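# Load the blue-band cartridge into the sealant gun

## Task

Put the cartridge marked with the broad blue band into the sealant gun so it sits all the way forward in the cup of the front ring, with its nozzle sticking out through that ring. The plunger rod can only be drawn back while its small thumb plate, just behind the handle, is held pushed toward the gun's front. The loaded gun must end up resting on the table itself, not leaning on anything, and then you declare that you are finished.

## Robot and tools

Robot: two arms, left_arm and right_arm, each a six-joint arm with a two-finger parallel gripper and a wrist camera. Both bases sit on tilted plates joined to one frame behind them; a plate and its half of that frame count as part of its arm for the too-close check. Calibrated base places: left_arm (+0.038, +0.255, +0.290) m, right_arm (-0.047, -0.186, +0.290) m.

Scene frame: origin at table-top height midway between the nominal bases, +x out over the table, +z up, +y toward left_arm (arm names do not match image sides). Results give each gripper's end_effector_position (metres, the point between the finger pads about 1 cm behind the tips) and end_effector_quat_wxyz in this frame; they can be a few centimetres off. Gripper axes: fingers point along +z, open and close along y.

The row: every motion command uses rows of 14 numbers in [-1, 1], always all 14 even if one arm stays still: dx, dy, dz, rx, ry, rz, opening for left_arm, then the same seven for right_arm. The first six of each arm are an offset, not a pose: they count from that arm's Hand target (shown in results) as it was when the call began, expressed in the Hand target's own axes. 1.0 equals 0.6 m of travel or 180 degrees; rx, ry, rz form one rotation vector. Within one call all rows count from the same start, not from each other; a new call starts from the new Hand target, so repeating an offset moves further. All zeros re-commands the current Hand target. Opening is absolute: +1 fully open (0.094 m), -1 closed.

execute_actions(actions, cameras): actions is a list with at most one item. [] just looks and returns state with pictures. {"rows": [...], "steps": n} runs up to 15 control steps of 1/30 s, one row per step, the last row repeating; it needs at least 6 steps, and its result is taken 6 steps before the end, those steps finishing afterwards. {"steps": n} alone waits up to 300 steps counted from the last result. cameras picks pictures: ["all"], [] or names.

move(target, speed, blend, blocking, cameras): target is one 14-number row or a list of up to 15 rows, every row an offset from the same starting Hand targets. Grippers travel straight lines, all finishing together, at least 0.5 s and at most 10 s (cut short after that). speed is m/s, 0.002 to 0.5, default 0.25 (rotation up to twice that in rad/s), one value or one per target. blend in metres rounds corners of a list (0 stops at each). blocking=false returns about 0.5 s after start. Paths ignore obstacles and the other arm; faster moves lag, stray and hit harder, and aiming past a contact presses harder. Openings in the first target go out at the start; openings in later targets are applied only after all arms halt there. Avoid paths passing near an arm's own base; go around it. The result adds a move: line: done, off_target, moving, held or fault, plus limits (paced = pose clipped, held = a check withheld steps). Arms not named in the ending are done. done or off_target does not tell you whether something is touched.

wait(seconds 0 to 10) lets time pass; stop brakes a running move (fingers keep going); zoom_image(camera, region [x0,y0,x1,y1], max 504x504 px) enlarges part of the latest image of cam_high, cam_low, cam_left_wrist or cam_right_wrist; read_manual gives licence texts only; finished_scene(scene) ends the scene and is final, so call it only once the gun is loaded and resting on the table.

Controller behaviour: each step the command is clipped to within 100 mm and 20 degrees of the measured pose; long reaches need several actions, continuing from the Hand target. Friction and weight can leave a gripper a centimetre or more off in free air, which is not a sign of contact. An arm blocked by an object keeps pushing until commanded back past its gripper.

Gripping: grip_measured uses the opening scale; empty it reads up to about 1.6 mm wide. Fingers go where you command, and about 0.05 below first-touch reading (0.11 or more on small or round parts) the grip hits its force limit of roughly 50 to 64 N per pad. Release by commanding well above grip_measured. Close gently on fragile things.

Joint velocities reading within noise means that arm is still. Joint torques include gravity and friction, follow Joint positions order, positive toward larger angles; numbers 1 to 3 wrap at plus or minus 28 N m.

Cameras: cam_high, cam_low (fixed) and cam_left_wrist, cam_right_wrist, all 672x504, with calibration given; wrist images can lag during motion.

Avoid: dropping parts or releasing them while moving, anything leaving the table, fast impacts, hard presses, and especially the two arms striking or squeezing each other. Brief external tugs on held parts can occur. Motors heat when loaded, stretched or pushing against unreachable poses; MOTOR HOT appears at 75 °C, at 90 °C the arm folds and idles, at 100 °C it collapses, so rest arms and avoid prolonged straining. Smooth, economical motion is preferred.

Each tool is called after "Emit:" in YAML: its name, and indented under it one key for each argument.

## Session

Emit:
execute_actions:
  actions: []

Emit:
zoom_image:
  camera: "cam_high"
  region: [120, 120, 560, 450]

Scene clock: 0.00 s of 5500.00 s.
left_arm: end_effector_position=(+0.4331, +0.4188, +0.1633) grip_measured=+1.000 end_effector_quat_wxyz=(+0.317, -0.249, +0.893, +0.201) | right_arm: end_effector_position=(+0.5054, -0.5341, +0.1898) grip_measured=+1.000 end_effector_quat_wxyz=(+0.260, +0.363, +0.880, -0.163)
Joint positions: left_arm=[0.253 0.838 0.414 0.535 -0.323 -0.249 0.094] | right_arm=[-0.885 1.499 1.633 -0.213 -0.306 0.515 0.094]
Joint velocities: within noise
Joint torques (N m): no reading
Motor temperatures (°C): left_arm=[29 30 29 27 26 26 28] | right_arm=[26 30 28 27 28 26 26]
Heat: left arm: 30 °C; right arm: 30 °C.
Hand target: left_arm +0.4331, +0.4208, +0.1647; +0.319, -0.254, +0.890, +0.205 | right_arm +0.5139, -0.5377, +0.2063; +0.280, +0.358, +0.873, -0.175
camera_calibration:
cam_left_wrist: T_world_to_cam=[[0.558268, -0.803987, -0.204796, 0.129287], [-0.818406, -0.493135, -0.295007, 0.647555], [0.136189, 0.332299, -0.93329, 0.0412275], [0, 0, 0, 1]] pos_world=[0.452171, 0.409577, 0.255988]
cam_right_wrist: T_world_to_cam=[[-0.740087, -0.667001, 0.0859156, 0.000734559], [-0.670599, 0.722307, -0.169027, 0.798987], [0.050684, -0.18271, -0.98186, 0.152034], [0, 0, 0, 1]] pos_world=[0.528638, -0.548846, 0.284264]

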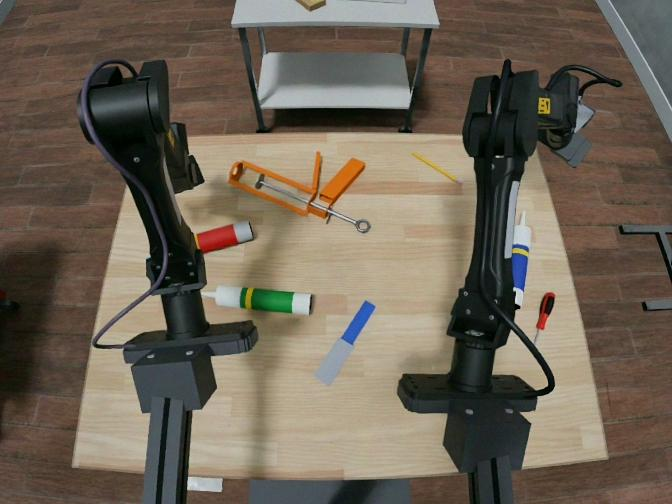

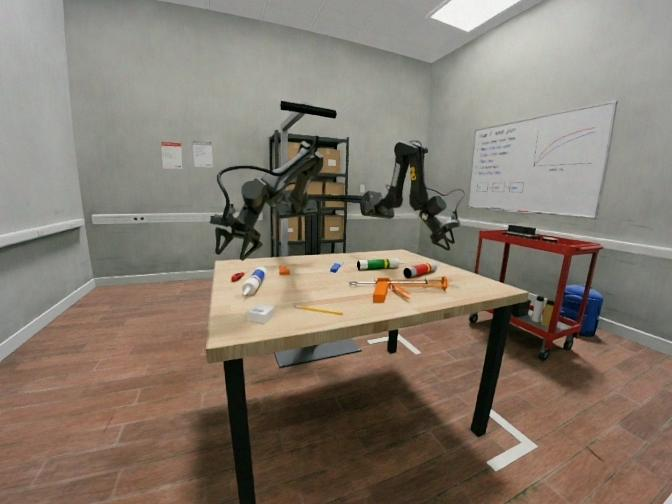

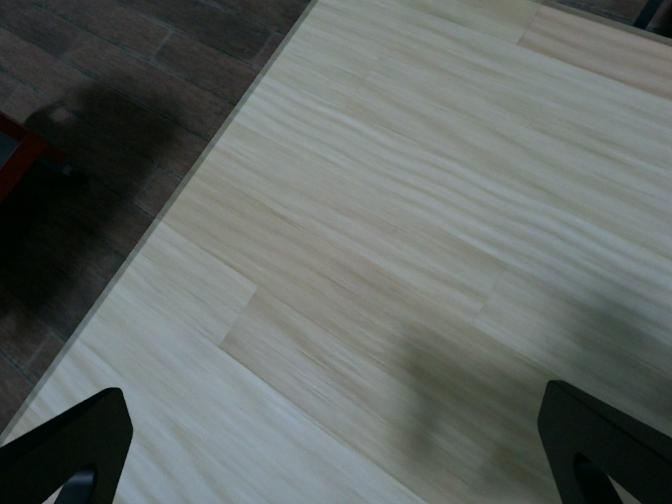

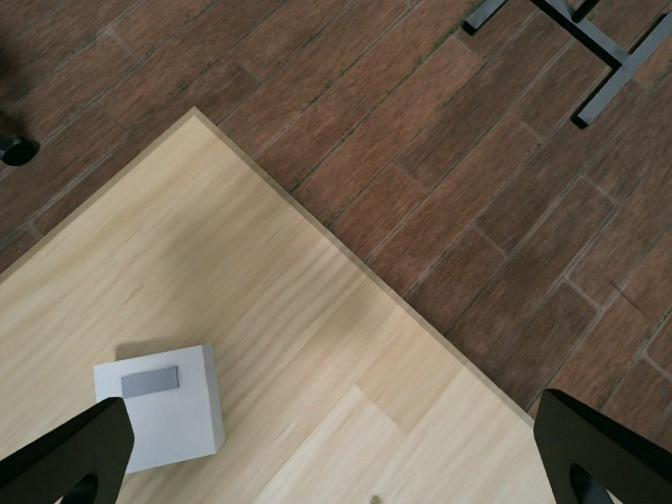

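Scaled by 1.145 from the camera's 672x504 image, which has a finer 960x720 frame.

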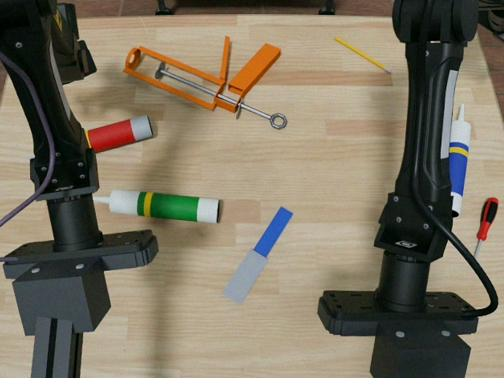

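Emit:
move:
  target: [0.204,-0.484,-0.342,0.180,0.183,0.291,0.3,0.570,0.2455,-0.319,-0.3475,0.0146,-0.523,0.0]
  speed: 0.25

Emit:
zoom_image:
  camera: "cam_left_wrist"
  region: [100, 0, 600, 500]

Scene clock: 11.17 s of 5500.00 s.
left_arm: end_effector_position=(+0.4308, +0.0558, +0.1692) grip_measured=+0.302 end_effector_quat_wxyz=(+0.006, +0.195, +0.981, +0.007) | right_arm: end_effector_position=(+0.3477, -0.1622, +0.1224) grip_measured=+0.002 end_effector_quat_wxyz=(+0.177, -0.525, +0.824, +0.122)
Joint positions: left_arm=[-0.992 1.478 1.272 -0.712 -0.905 -0.243 0.061] | right_arm=[-0.164 0.985 0.761 -0.178 -0.452 -1.228 0.047]
Joint velocities: within noise
Joint torques (N m): left_arm=[-6.57 -5.44 4.64 0.16 0.11 -0.06] | right_arm=[0.99 -8.87 4.14 0.18 -0.11 -0.15]
Motor temperatures (°C): left_arm=[29 31 30 28 26 26 28] | right_arm=[26 36 29 28 28 26 26]
Heat: left arm: 31 °C; right arm: 36 °C.
Hand target: left_arm +0.4256, +0.0449, +0.1698; +0.001, +0.203, +0.979, +0.000 | right_arm +0.3501, -0.1600, +0.1304; +0.181, -0.535, +0.817, +0.119
Off the commanded pose: left_arm 0.012 m, 1 deg | right_arm 0.009 m, 2 deg.
Kept back: nothing.
move: off_target (left_arm)
camera_calibration:
cam_left_wrist: T_world_to_cam=[[-0.39649, -0.918002, -0.0081992, 0.224268], [-0.835929, 0.357321, 0.416586, 0.308013], [-0.379497, 0.172026, -0.90906, 0.394674], [0, 0, 0, 1]] pos_world=[0.496175, 0.027925, 0.232307]
cam_right_wrist: T_world_to_cam=[[0.897324, -0.440749, -0.0234487, -0.381424], [-0.440467, -0.89762, 0.0163671, 0.0477183], [-0.0282618, -0.0043582, -0.999591, 0.220283], [0, 0, 0, 1]] pos_world=[0.369505, -0.12432, 0.210468]

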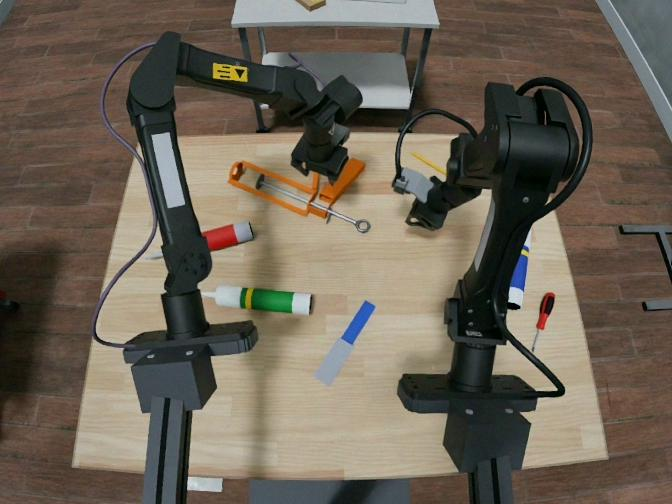

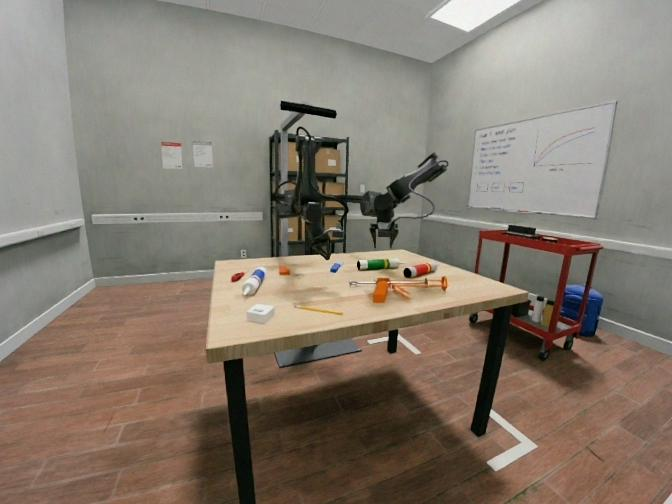

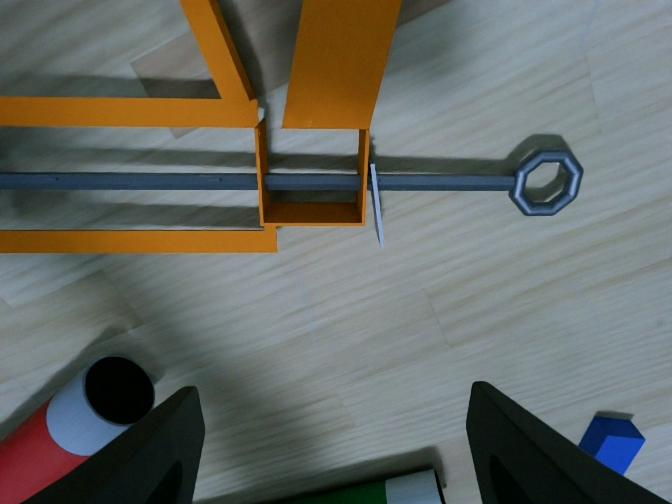

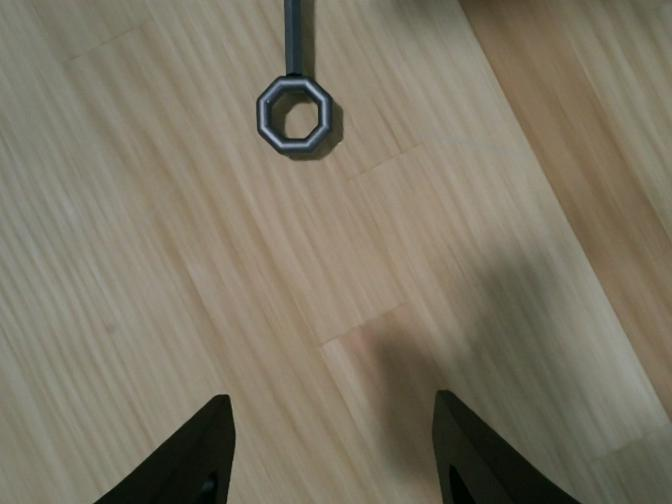

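Scaled by 1.008 from the camera's 672x504 image, which has a finer 960x720 frame.

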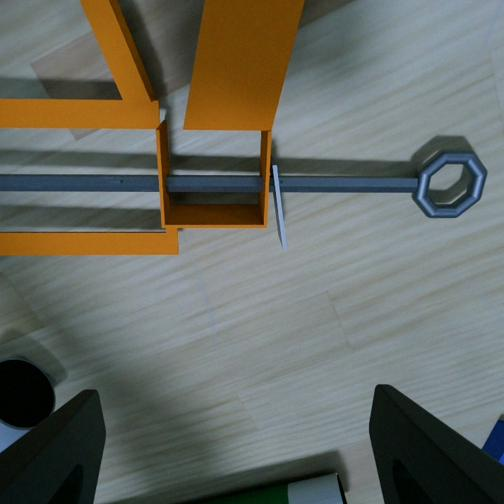

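Emit:
zoom_image:
  camera: "cam_low"
  region: [340, 265, 460, 315]

Emit:
zoom_image:
  camera: "cam_high"
  region: [290, 180, 390, 250]

Emit:
zoom_image:
  camera: "cam_left_wrist"
  region: [230, 80, 430, 280]

Scaled by 4.200 from the camera's 672x504 image, which has a finer 960x720 frame.

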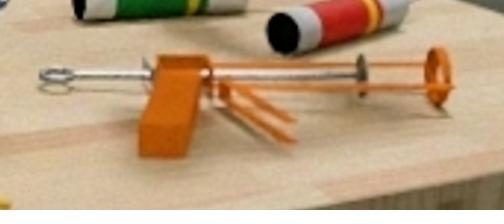

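Scaled by 5.040 from the camera's 672x504 image, which has a finer 960x720 frame.

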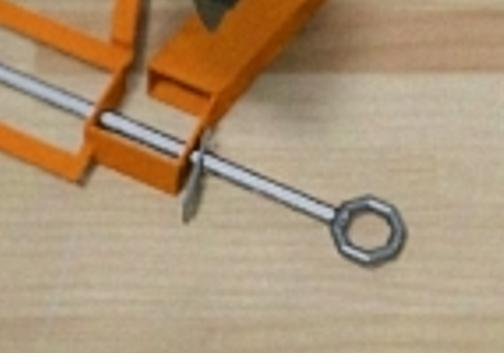

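Scaled by 2.520 from the camera's 672x504 image, which has a finer 960x720 frame.

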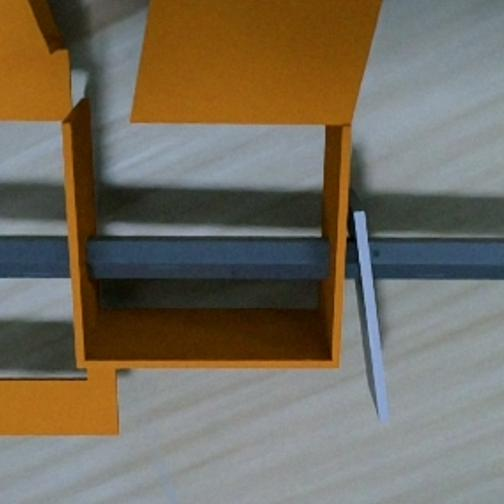

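Emit:
move:
  target: [-0.0273,-0.0152,0.158,0,0,0,-0.36,-0.048,0.0256,0.155,0,-0.139,0,0.2]
  speed: 0.12

Emit:
zoom_image:
  camera: "cam_left_wrist"
  region: [150, 100, 550, 500]

Scene clock: 18.23 s of 5500.00 s.
left_arm: end_effector_position=(+0.4384, +0.0376, +0.0831) grip_measured=-0.358 end_effector_quat_wxyz=(+0.001, +0.199, +0.980, +0.005) | right_arm: end_effector_position=(+0.3581, -0.1045, +0.0543) grip_measured=+0.198 end_effector_quat_wxyz=(+0.328, -0.497, +0.774, +0.215)
Joint positions: left_arm=[-0.814 1.674 1.294 -0.398 -0.779 -0.042 0.03] | right_arm=[-0.123 1.429 0.714 0.5 -0.757 -1.119 0.056]
Joint velocities: within noise
Joint torques (N m): left_arm=[-5.3 -7.05 3.92 0.46 0.13 0.06] | right_arm=[1.22 -5.93 2.03 1.22 -0.78 0.09]
Motor temperatures (°C): left_arm=[30 32 30 27 26 26 28] | right_arm=[26 36 29 27 28 26 26]
Heat: left arm: 32 °C; right arm: 36 °C.
Hand target: left_arm +0.4370, +0.0300, +0.0749; +0.001, +0.203, +0.979, +0.000 | right_arm +0.3619, -0.0938, +0.0583; +0.354, -0.497, +0.758, +0.232
Off the commanded pose: left_arm 0.011 m, 1 deg | right_arm 0.012 m, 4 deg.
Kept back: nothing.
move: off_target (left_arm, right_arm)
camera_calibration:
cam_left_wrist: T_world_to_cam=[[-0.404307, -0.914622, -0.00153789, 0.212632], [-0.828716, 0.365619, 0.423737, 0.352703], [-0.386997, 0.172594, -0.905784, 0.325388], [0, 0, 0, 1]] pos_world=[0.504183, 0.00936255, 0.145605]
cam_right_wrist: T_world_to_cam=[[0.901814, -0.431456, -0.0240308, -0.367537], [-0.411919, -0.84151, -0.349546, 0.120722], [0.130592, 0.325124, -0.936611, 0.126981], [0, 0, 0, 1]] pos_world=[0.364594, -0.0982722, 0.152298]

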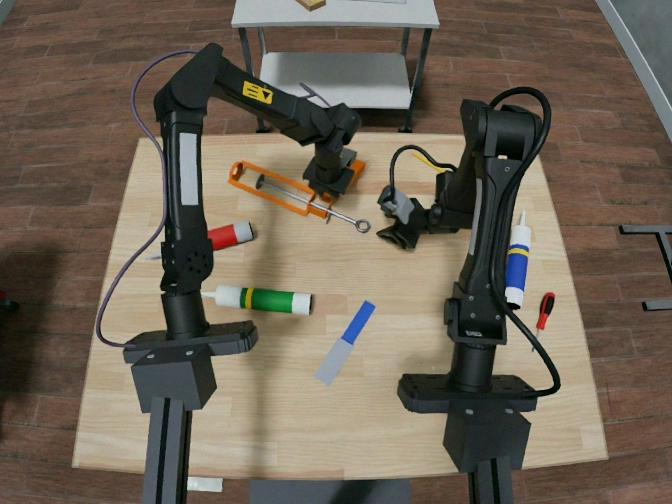

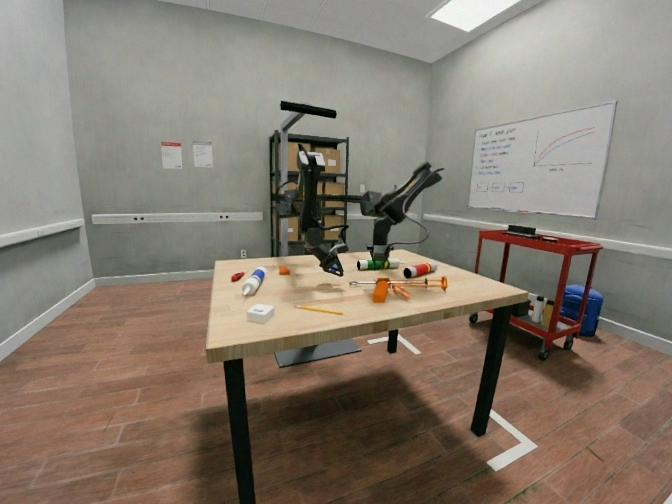

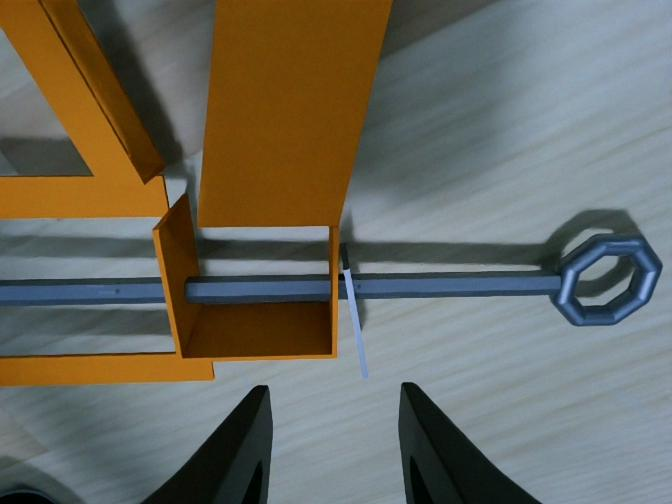

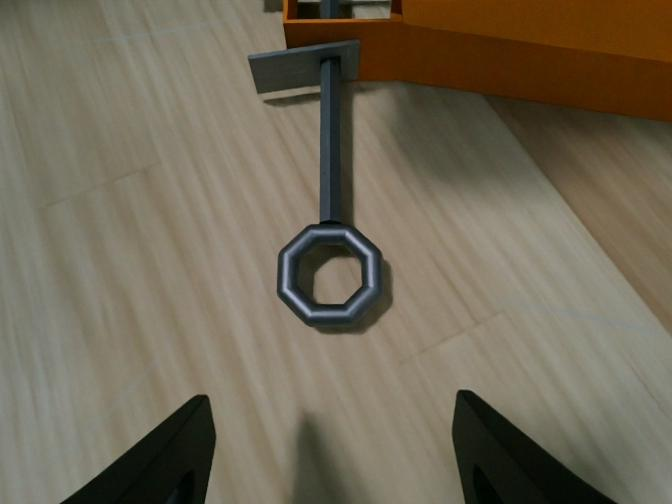

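Scaled by 1.260 from the camera's 672x504 image, which has a finer 960x720 frame.

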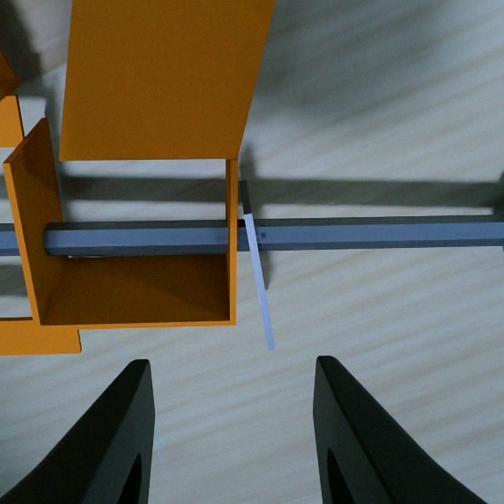

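Emit:
move:
  target:
    - [0.027,-0.0463,0.01,0,0,0,-1,-0.0073,0,0.095,0,0,0,0.2]
  speed: 0.1

Emit:
zoom_image:
  camera: "cam_left_wrist"
  region: [150, 100, 550, 500]

Scene clock: 25.57 s of 5500.00 s.
left_arm: end_effector_position=(+0.4221, +0.0232, +0.0720) grip_measured=-0.986 end_effector_quat_wxyz=(+0.002, +0.199, +0.980, +0.005) | right_arm: end_effector_position=(+0.3744, -0.0552, +0.0276) grip_measured=+0.198 end_effector_quat_wxyz=(+0.341, -0.495, +0.762, +0.240)
Joint positions: left_arm=[-0.833 1.726 1.269 -0.333 -0.793 -0.061 0.001] | right_arm=[0.015 1.596 0.84 0.561 -0.682 -1.084 0.056]
Joint velocities: within noise
Joint torques (N m): left_arm=[-7.79 -7.01 1.85 0.46 -0.12 -0.07] | right_arm=[1.96 -6.49 2.13 1.3 -0.23 0.09]
Motor temperatures (°C): left_arm=[30 32 30 27 26 26 28] | right_arm=[26 36 28 28 28 26 26]
Heat: left arm: 32 °C; right arm: 36 °C.
Hand target: left_arm +0.4112, +0.0109, +0.0689; +0.001, +0.203, +0.979, +0.000 | right_arm +0.3805, -0.0511, +0.0251; +0.354, -0.497, +0.758, +0.232
Off the commanded pose: left_arm 0.017 m, 1 deg | right_arm 0.008 m, 2 deg.
Kept back: nothing.
move: off_target (left_arm)
camera_calibration:
cam_left_wrist: T_world_to_cam=[[-0.404178, -0.914678, -0.00209358, 0.192909], [-0.829028, 0.365362, 0.423347, 0.349331], [-0.386461, 0.172843, -0.905965, 0.311277], [0, 0, 0, 1]] pos_world=[0.487871, -0.00498464, 0.134522]
cam_right_wrist: T_world_to_cam=[[0.910566, -0.410928, -0.0448037, -0.363203], [-0.393614, -0.828849, -0.397589, 0.15476], [0.126245, 0.379667, -0.916469, 0.0878596], [0, 0, 0, 1]] pos_world=[0.380545, -0.0543348, 0.125779]

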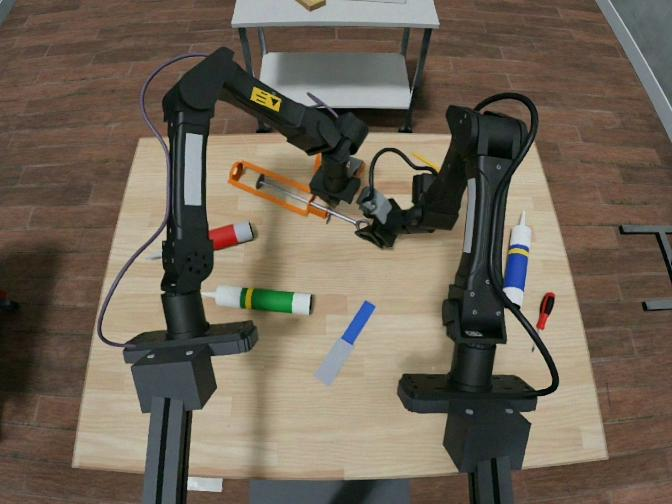

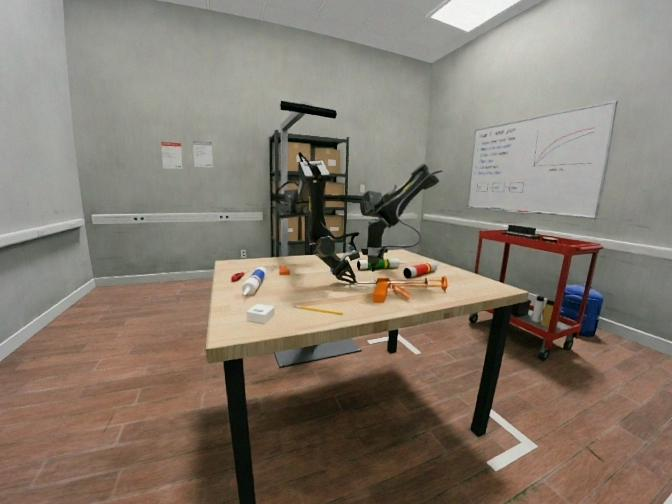

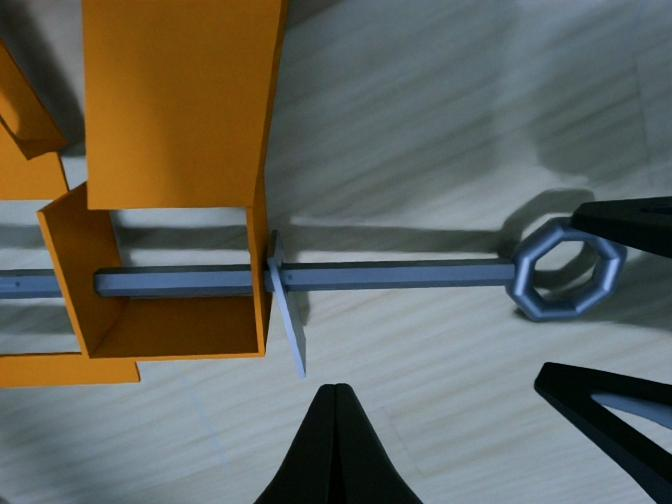

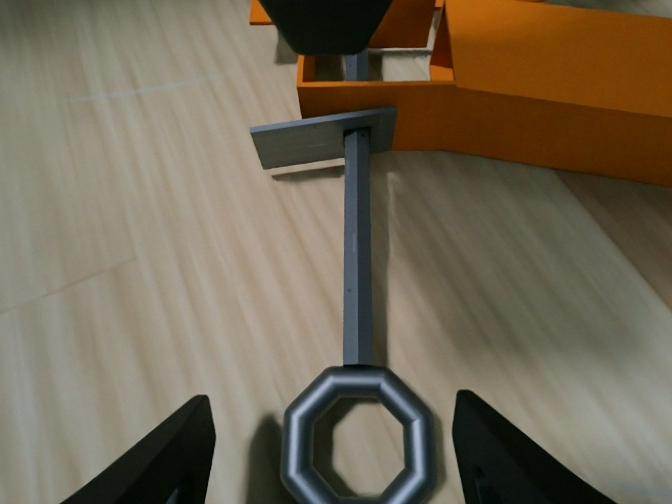

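Scaled by 1.260 from the camera's 672x504 image, which has a finer 960x720 frame.

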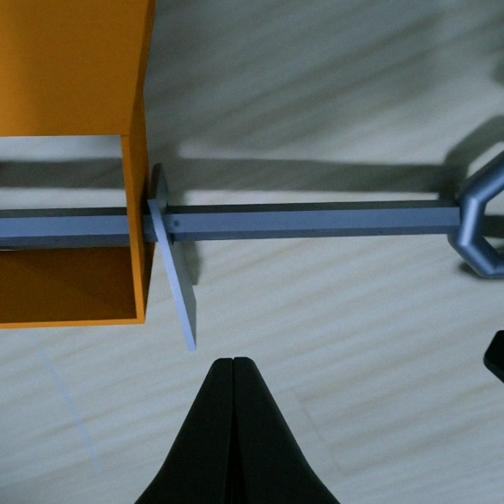

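Emit:
move:
  target: [0.0137,-0.0067,0.045,0,0,0,-1,0.0117,-0.01,0.021,0,0,0,0.2]
  speed: 0.08

Emit:
zoom_image:
  camera: "cam_left_wrist"
  region: [150, 100, 550, 500]

Scene clock: 27.77 s of 5500.00 s.
left_arm: end_effector_position=(+0.4155, +0.0191, +0.0532) grip_measured=-0.986 end_effector_quat_wxyz=(+0.010, +0.190, +0.982, +0.010) | right_arm: end_effector_position=(+0.3797, -0.0552, +0.0115) grip_measured=+0.198 end_effector_quat_wxyz=(+0.336, -0.495, +0.766, +0.236)
Joint positions: left_arm=[-0.814 1.774 1.244 -0.229 -0.793 -0.047 0.001] | right_arm=[0.015 1.657 0.895 0.563 -0.669 -1.082 0.056]
Joint velocities: within noise
Joint torques (N m): left_arm=[-5.93 -6.48 1.44 0.55 0.22 0.07] | right_arm=[2.24 -6.95 2.55 1.27 -0.3 0.07]
Motor temperatures (°C): left_arm=[31 32 30 27 26 26 28] | right_arm=[26 36 28 28 28 26 26]
Heat: left arm: 32 °C; right arm: 36 °C.
Hand target: left_arm +0.4021, +0.0105, +0.0419; +0.001, +0.203, +0.979, +0.000 | right_arm +0.3880, -0.0488, +0.0116; +0.354, -0.497, +0.758, +0.232
Off the commanded pose: left_arm 0.020 m, 2 deg | right_arm 0.010 m, 2 deg.
Kept back: nothing.
move: off_target (left_arm)
camera_calibration:
cam_left_wrist: T_world_to_cam=[[-0.387827, -0.921613, -0.0148118, 0.180457], [-0.84262, 0.34798, 0.410976, 0.359908], [-0.373607, 0.171868, -0.911526, 0.287415], [0, 0, 0, 1]] pos_world=[0.480632, -0.00832671, 0.116746]
cam_right_wrist: T_world_to_cam=[[0.908416, -0.415472, -0.0465085, -0.368149], [-0.399989, -0.83138, -0.385767, 0.152588], [0.121609, 0.36904, -0.921423, 0.0736191], [0, 0, 0, 1]] pos_world=[0.386513, -0.0532655, 0.109576]

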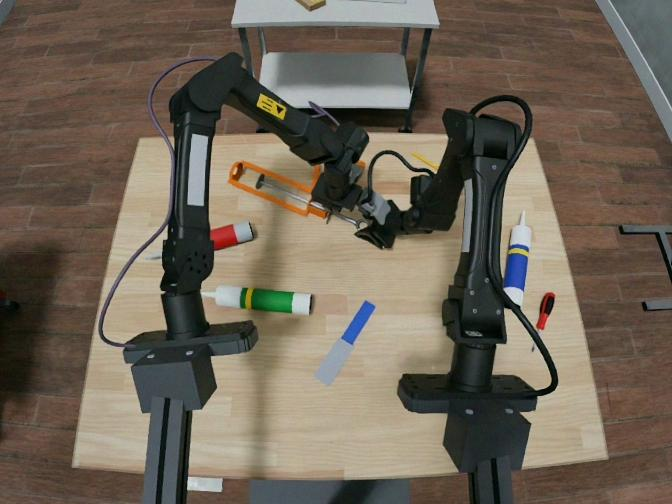

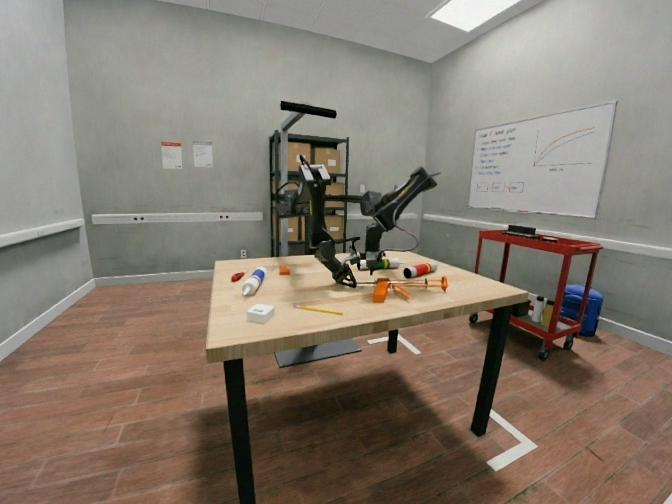

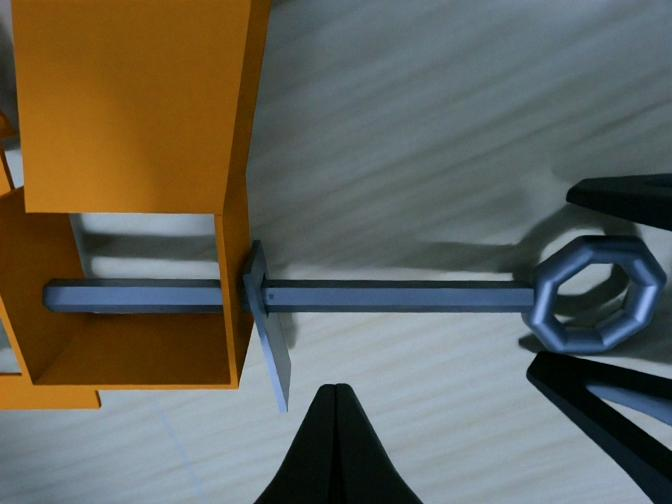

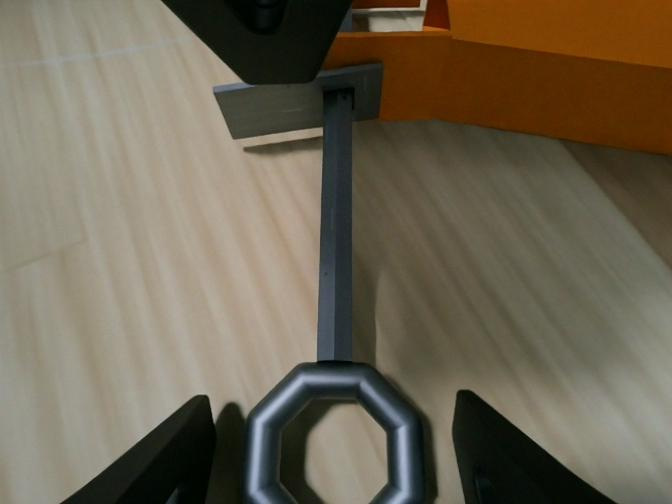

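Scaled by 1.260 from the camera's 672x504 image, which has a finer 960x720 frame.

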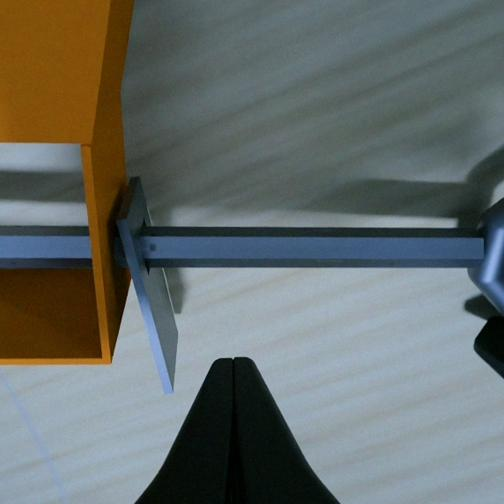

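Emit:
move:
  target: [0,0,0.043,0,0,0,-1,0,0,0,0,0,0,-0.55]
  speed: 0.06

Emit:
zoom_image:
  camera: "cam_left_wrist"
  region: [150, 100, 550, 500]

Scene clock: 29.10 s of 5500.00 s.
left_arm: end_effector_position=(+0.4164, +0.0280, +0.0271) grip_measured=-0.986 end_effector_quat_wxyz=(+0.011, +0.186, +0.982, +0.025) | right_arm: end_effector_position=(+0.3802, -0.0552, +0.0115) grip_measured=-0.221 end_effector_quat_wxyz=(+0.336, -0.494, +0.766, +0.236)
Joint positions: left_arm=[-0.76 1.826 1.246 -0.146 -0.783 -0.006 0.001] | right_arm=[0.015 1.657 0.896 0.563 -0.669 -1.081 0.037]
Joint velocities: within noise
Joint torques (N m): left_arm=[-6.57 -6.06 2.5 0.48 0.48 0.06] | right_arm=[2.24 -6.94 2.44 1.26 -0.3 0.06]
Motor temperatures (°C): left_arm=[31 32 30 27 26 26 28] | right_arm=[26 36 28 28 28 26 26]
Heat: left arm: 32 °C; right arm: 36 °C.
Hand target: left_arm +0.4021, +0.0104, +0.0161; +0.001, +0.203, +0.979, +0.000 | right_arm +0.3880, -0.0488, +0.0116; +0.354, -0.497, +0.758, +0.232
Off the commanded pose: left_arm 0.025 m, 4 deg | right_arm 0.010 m, 2 deg.
Kept back: nothing.
move: off_target (left_arm)
camera_calibration:
cam_left_wrist: T_world_to_cam=[[-0.379954, -0.923889, -0.0454239, 0.186234], [-0.849425, 0.329047, 0.412559, 0.371652], [-0.366212, 0.195338, -0.909798, 0.258696], [0, 0, 0, 1]] pos_world=[0.481189, -0.000764585, 0.0904923]
cam_right_wrist: T_world_to_cam=[[0.907941, -0.416499, -0.0466079, -0.368499], [-0.400918, -0.830767, -0.386122, 0.153194], [0.122099, 0.369262, -0.92127, 0.0734657], [0, 0, 0, 1]] pos_world=[0.387024, -0.053339, 0.109658]

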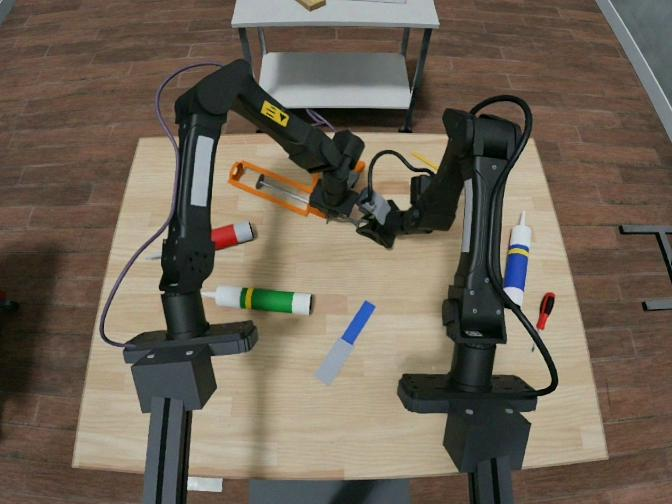

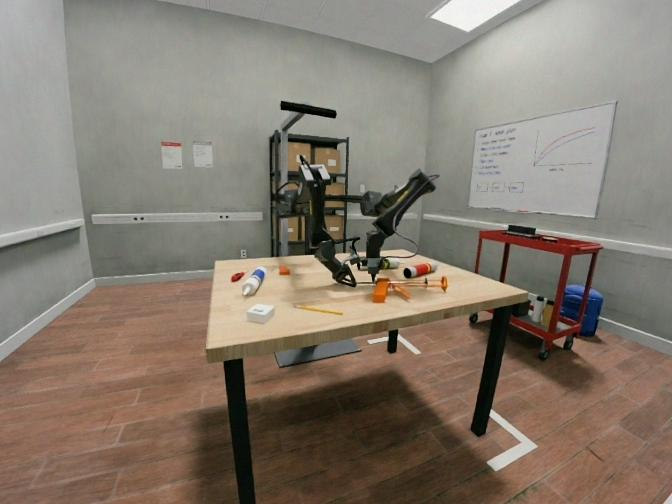

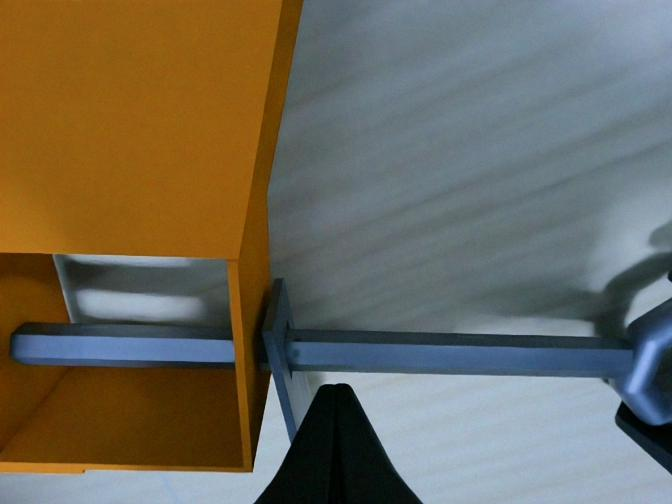

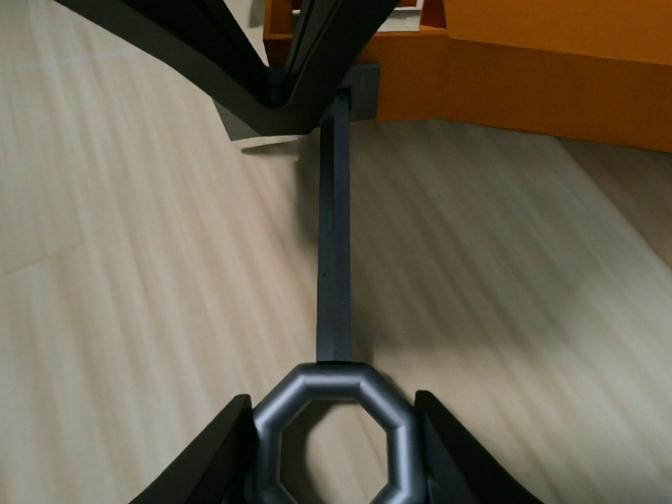

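Scaled by 1.260 from the camera's 672x504 image, which has a finer 960x720 frame.

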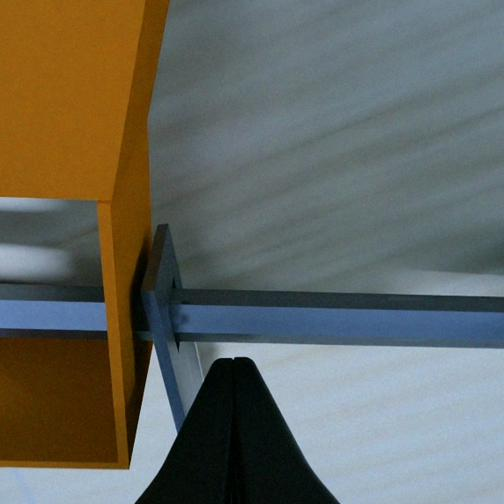

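Emit:
move:
  target: [-0.01,0.0563,-0.003,0,0,0,-1,0.0107,0,-0.0128,0,0,0,-0.6]
  speed: 0.05

Emit:
zoom_image:
  camera: "cam_left_wrist"
  region: [150, 100, 550, 500]

Emit:
zoom_image:
  camera: "cam_right_wrist"
  region: [150, 0, 550, 400]

Scene clock: 30.53 s of 5500.00 s.
left_arm: end_effector_position=(+0.4134, +0.0284, +0.0161) grip_measured=-0.986 end_effector_quat_wxyz=(-0.004, +0.204, +0.979, -0.010) | right_arm: end_effector_position=(+0.3803, -0.0556, +0.0114) grip_measured=-0.221 end_effector_quat_wxyz=(+0.336, -0.494, +0.767, +0.236)
Joint positions: left_arm=[-0.716 1.826 1.247 -0.144 -0.676 0.053 0.001] | right_arm=[0.014 1.657 0.896 0.563 -0.669 -1.079 0.037]
Joint velocities: within noise
Joint torques (N m): left_arm=[-4.71 -12.46 1.51 0.25 -0.04 0.08] | right_arm=[0.03 -7.28 1.22 1.32 -0.55 -0.02]
Motor temperatures (°C): left_arm=[31 33 30 27 26 26 28] | right_arm=[26 36 28 28 28 26 26]
Heat: left arm: 33 °C; right arm: 36 °C.
Hand target: left_arm +0.4210, +0.0391, +0.0179; +0.001, +0.203, +0.979, +0.000 | right_arm +0.3840, -0.0580, +0.0116; +0.354, -0.497, +0.758, +0.232
Off the commanded pose: left_arm 0.013 m, 1 deg | right_arm 0.004 m, 2 deg.
Kept back: nothing.
move: off_target (left_arm)
camera_calibration:
cam_left_wrist: T_world_to_cam=[[-0.412762, -0.910358, 0.0295846, 0.196909], [-0.818262, 0.38488, 0.426984, 0.358793], [-0.400095, 0.152035, -0.903775, 0.262643], [0, 0, 0, 1]] pos_world=[0.479945, 0.00123429, 0.0783462]
cam_right_wrist: T_world_to_cam=[[0.907303, -0.417781, -0.0475429, -0.368496], [-0.402519, -0.830291, -0.385481, 0.153502], [0.121572, 0.368885, -0.92149, 0.0736661], [0, 0, 0, 1]] pos_world=[0.387169, -0.0536735, 0.109535]

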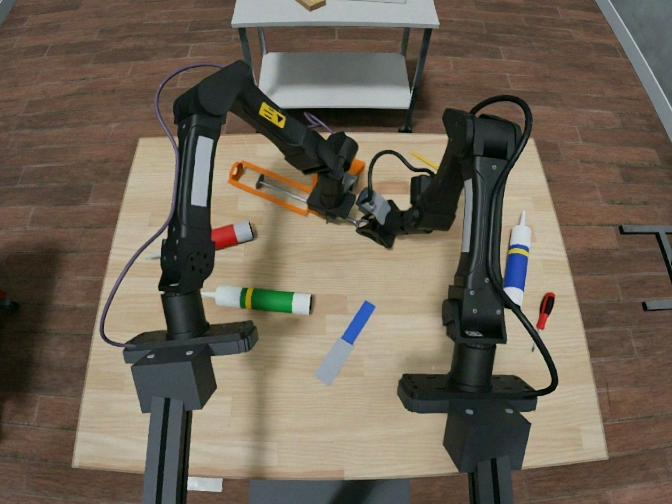

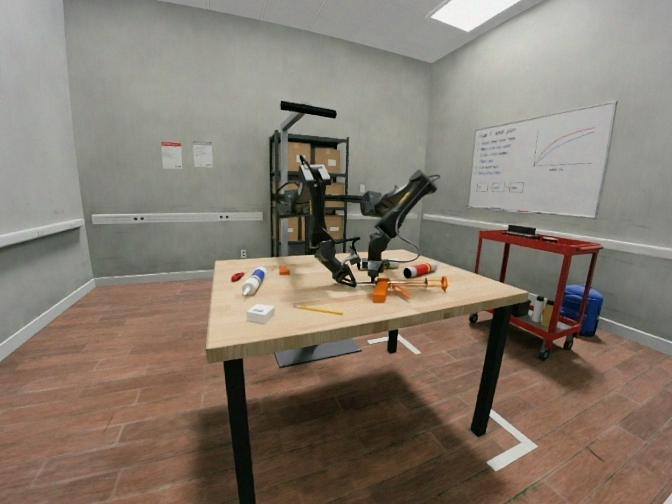

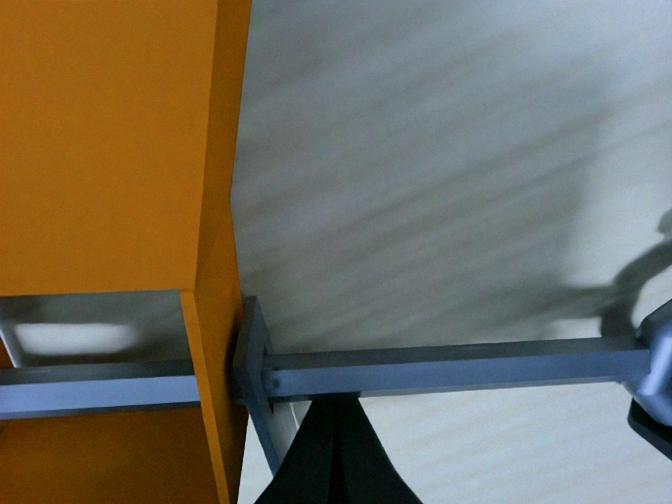

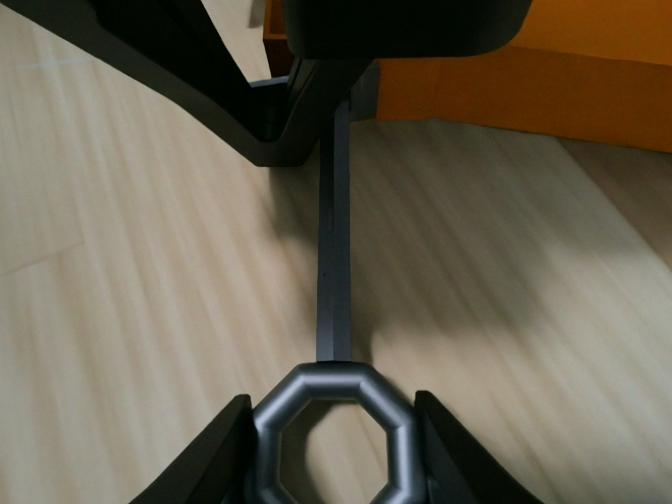

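Scaled by 1.260 from the camera's 672x504 image, which has a finer 960x720 frame.

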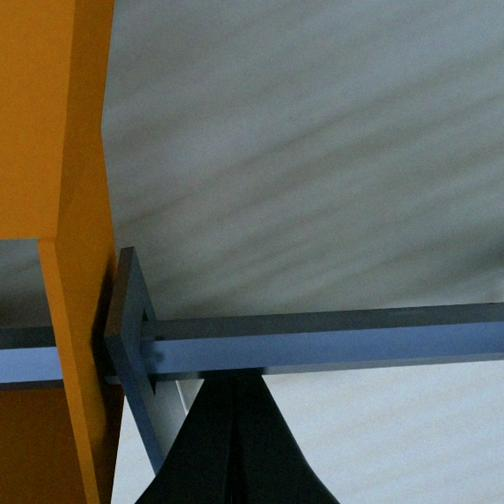

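Scaled by 1.260 from the camera's 672x504 image, which has a finer 960x720 frame.

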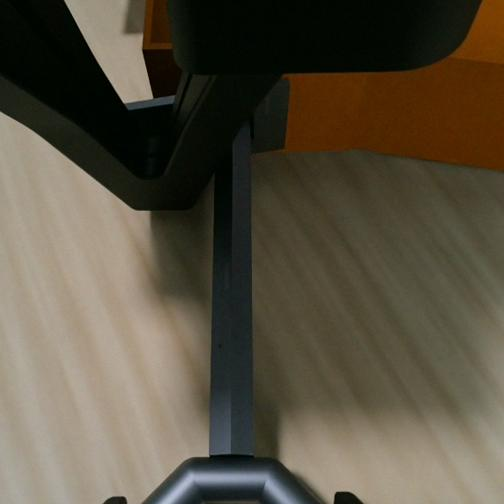

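Emit:
move:
  target: [0,0.025,-0.013,0,0,0,-1,0,0,0,0,0,0,-0.6]
  speed: 0.05

Emit:
zoom_image:
  camera: "cam_left_wrist"
  region: [150, 100, 550, 500]

Emit:
zoom_image:
  camera: "cam_low"
  region: [310, 250, 460, 315]

Scene clock: 31.63 s of 5500.00 s.
left_arm: end_effector_position=(+0.4138, +0.0302, +0.0206) grip_measured=-0.986 end_effector_quat_wxyz=(-0.006, +0.205, +0.978, -0.027) | right_arm: end_effector_position=(+0.3803, -0.0556, +0.0114) grip_measured=-0.221 end_effector_quat_wxyz=(+0.336, -0.494, +0.767, +0.236)
Joint positions: left_arm=[-0.707 1.796 1.228 -0.151 -0.635 0.065 0.001] | right_arm=[0.014 1.657 0.896 0.563 -0.669 -1.079 0.037]
Joint velocities: within noise
Joint torques (N m): left_arm=[-3.9 -14.35 1.31 0.12 -0.35 0.12] | right_arm=[0.05 -7.28 1.22 1.32 -0.54 -0.01]
Motor temperatures (°C): left_arm=[31 33 30 27 26 26 28] | right_arm=[26 36 28 28 28 26 26]
Heat: left arm: 33 °C; right arm: 36 °C.
Hand target: left_arm +0.4271, +0.0529, +0.0258; +0.001, +0.203, +0.979, +0.000 | right_arm +0.3840, -0.0580, +0.0116; +0.354, -0.497, +0.758, +0.232
Off the commanded pose: left_arm 0.027 m, 3 deg | right_arm 0.004 m, 2 deg.
Kept back: nothing.
move: off_target (left_arm)
camera_calibration:
cam_left_wrist: T_world_to_cam=[[-0.41552, -0.907336, 0.0639121, 0.198894], [-0.812276, 0.401771, 0.422833, 0.353645], [-0.40933, 0.123782, -0.903951, 0.271225], [0, 0, 0, 1]] pos_world=[0.480922, 0.00480636, 0.0829299]
cam_right_wrist: T_world_to_cam=[[0.907303, -0.417781, -0.0475429, -0.368496], [-0.402519, -0.830291, -0.385481, 0.153502], [0.121572, 0.368885, -0.92149, 0.0736661], [0, 0, 0, 1]] pos_world=[0.387169, -0.0536735, 0.109535]

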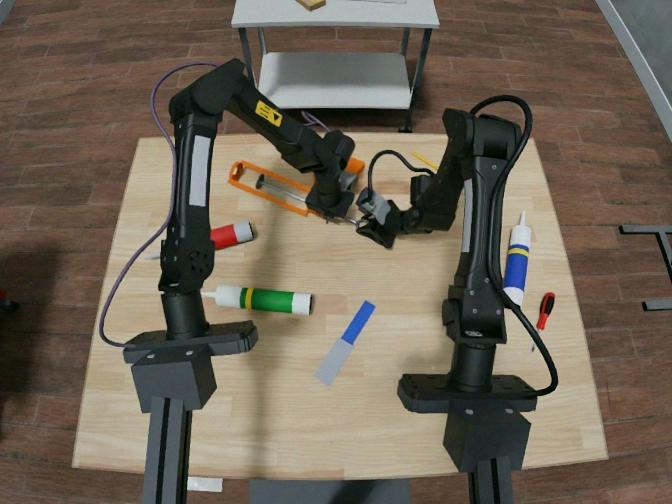

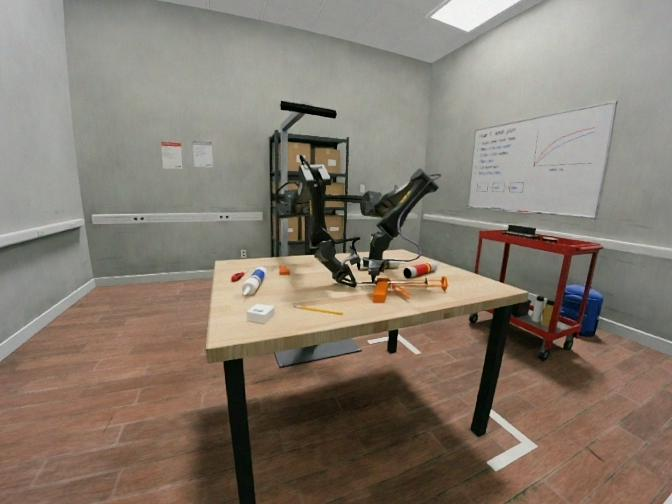

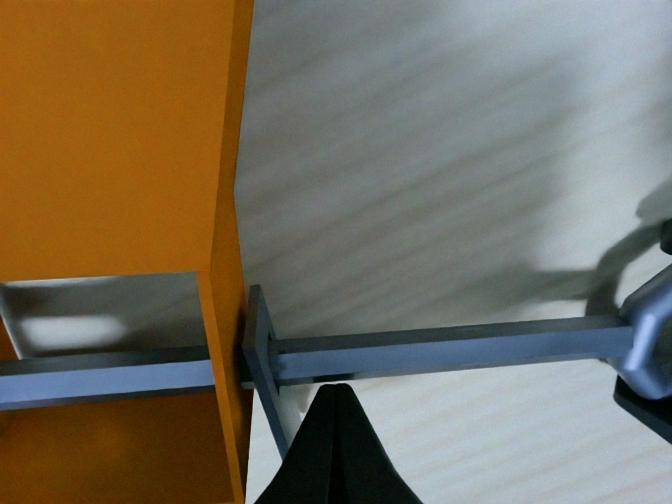

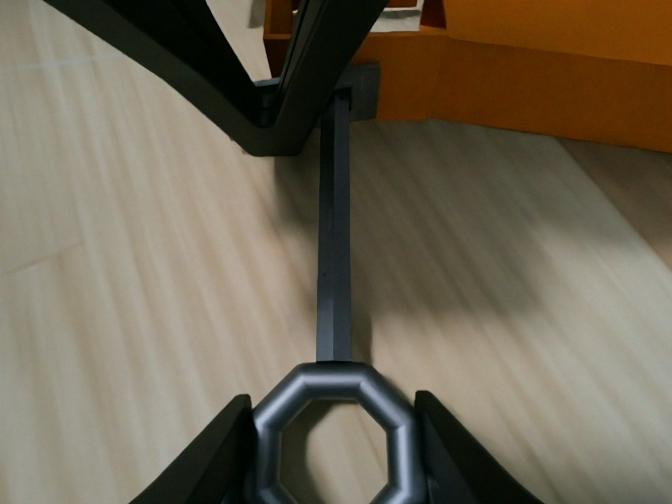

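Scaled by 1.260 from the camera's 672x504 image, which has a finer 960x720 frame.

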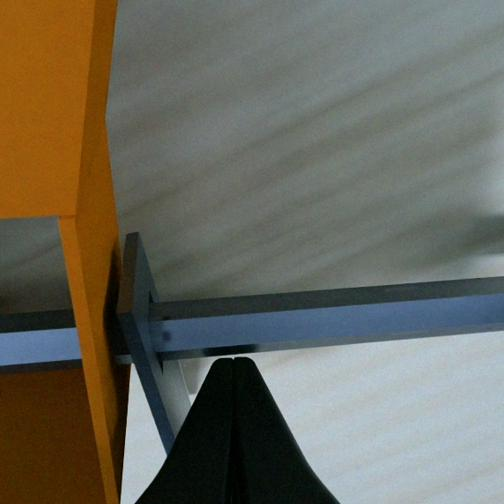

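Scaled by 3.360 from the camera's 672x504 image, which has a finer 960x720 frame.

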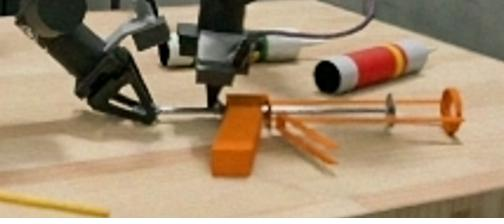

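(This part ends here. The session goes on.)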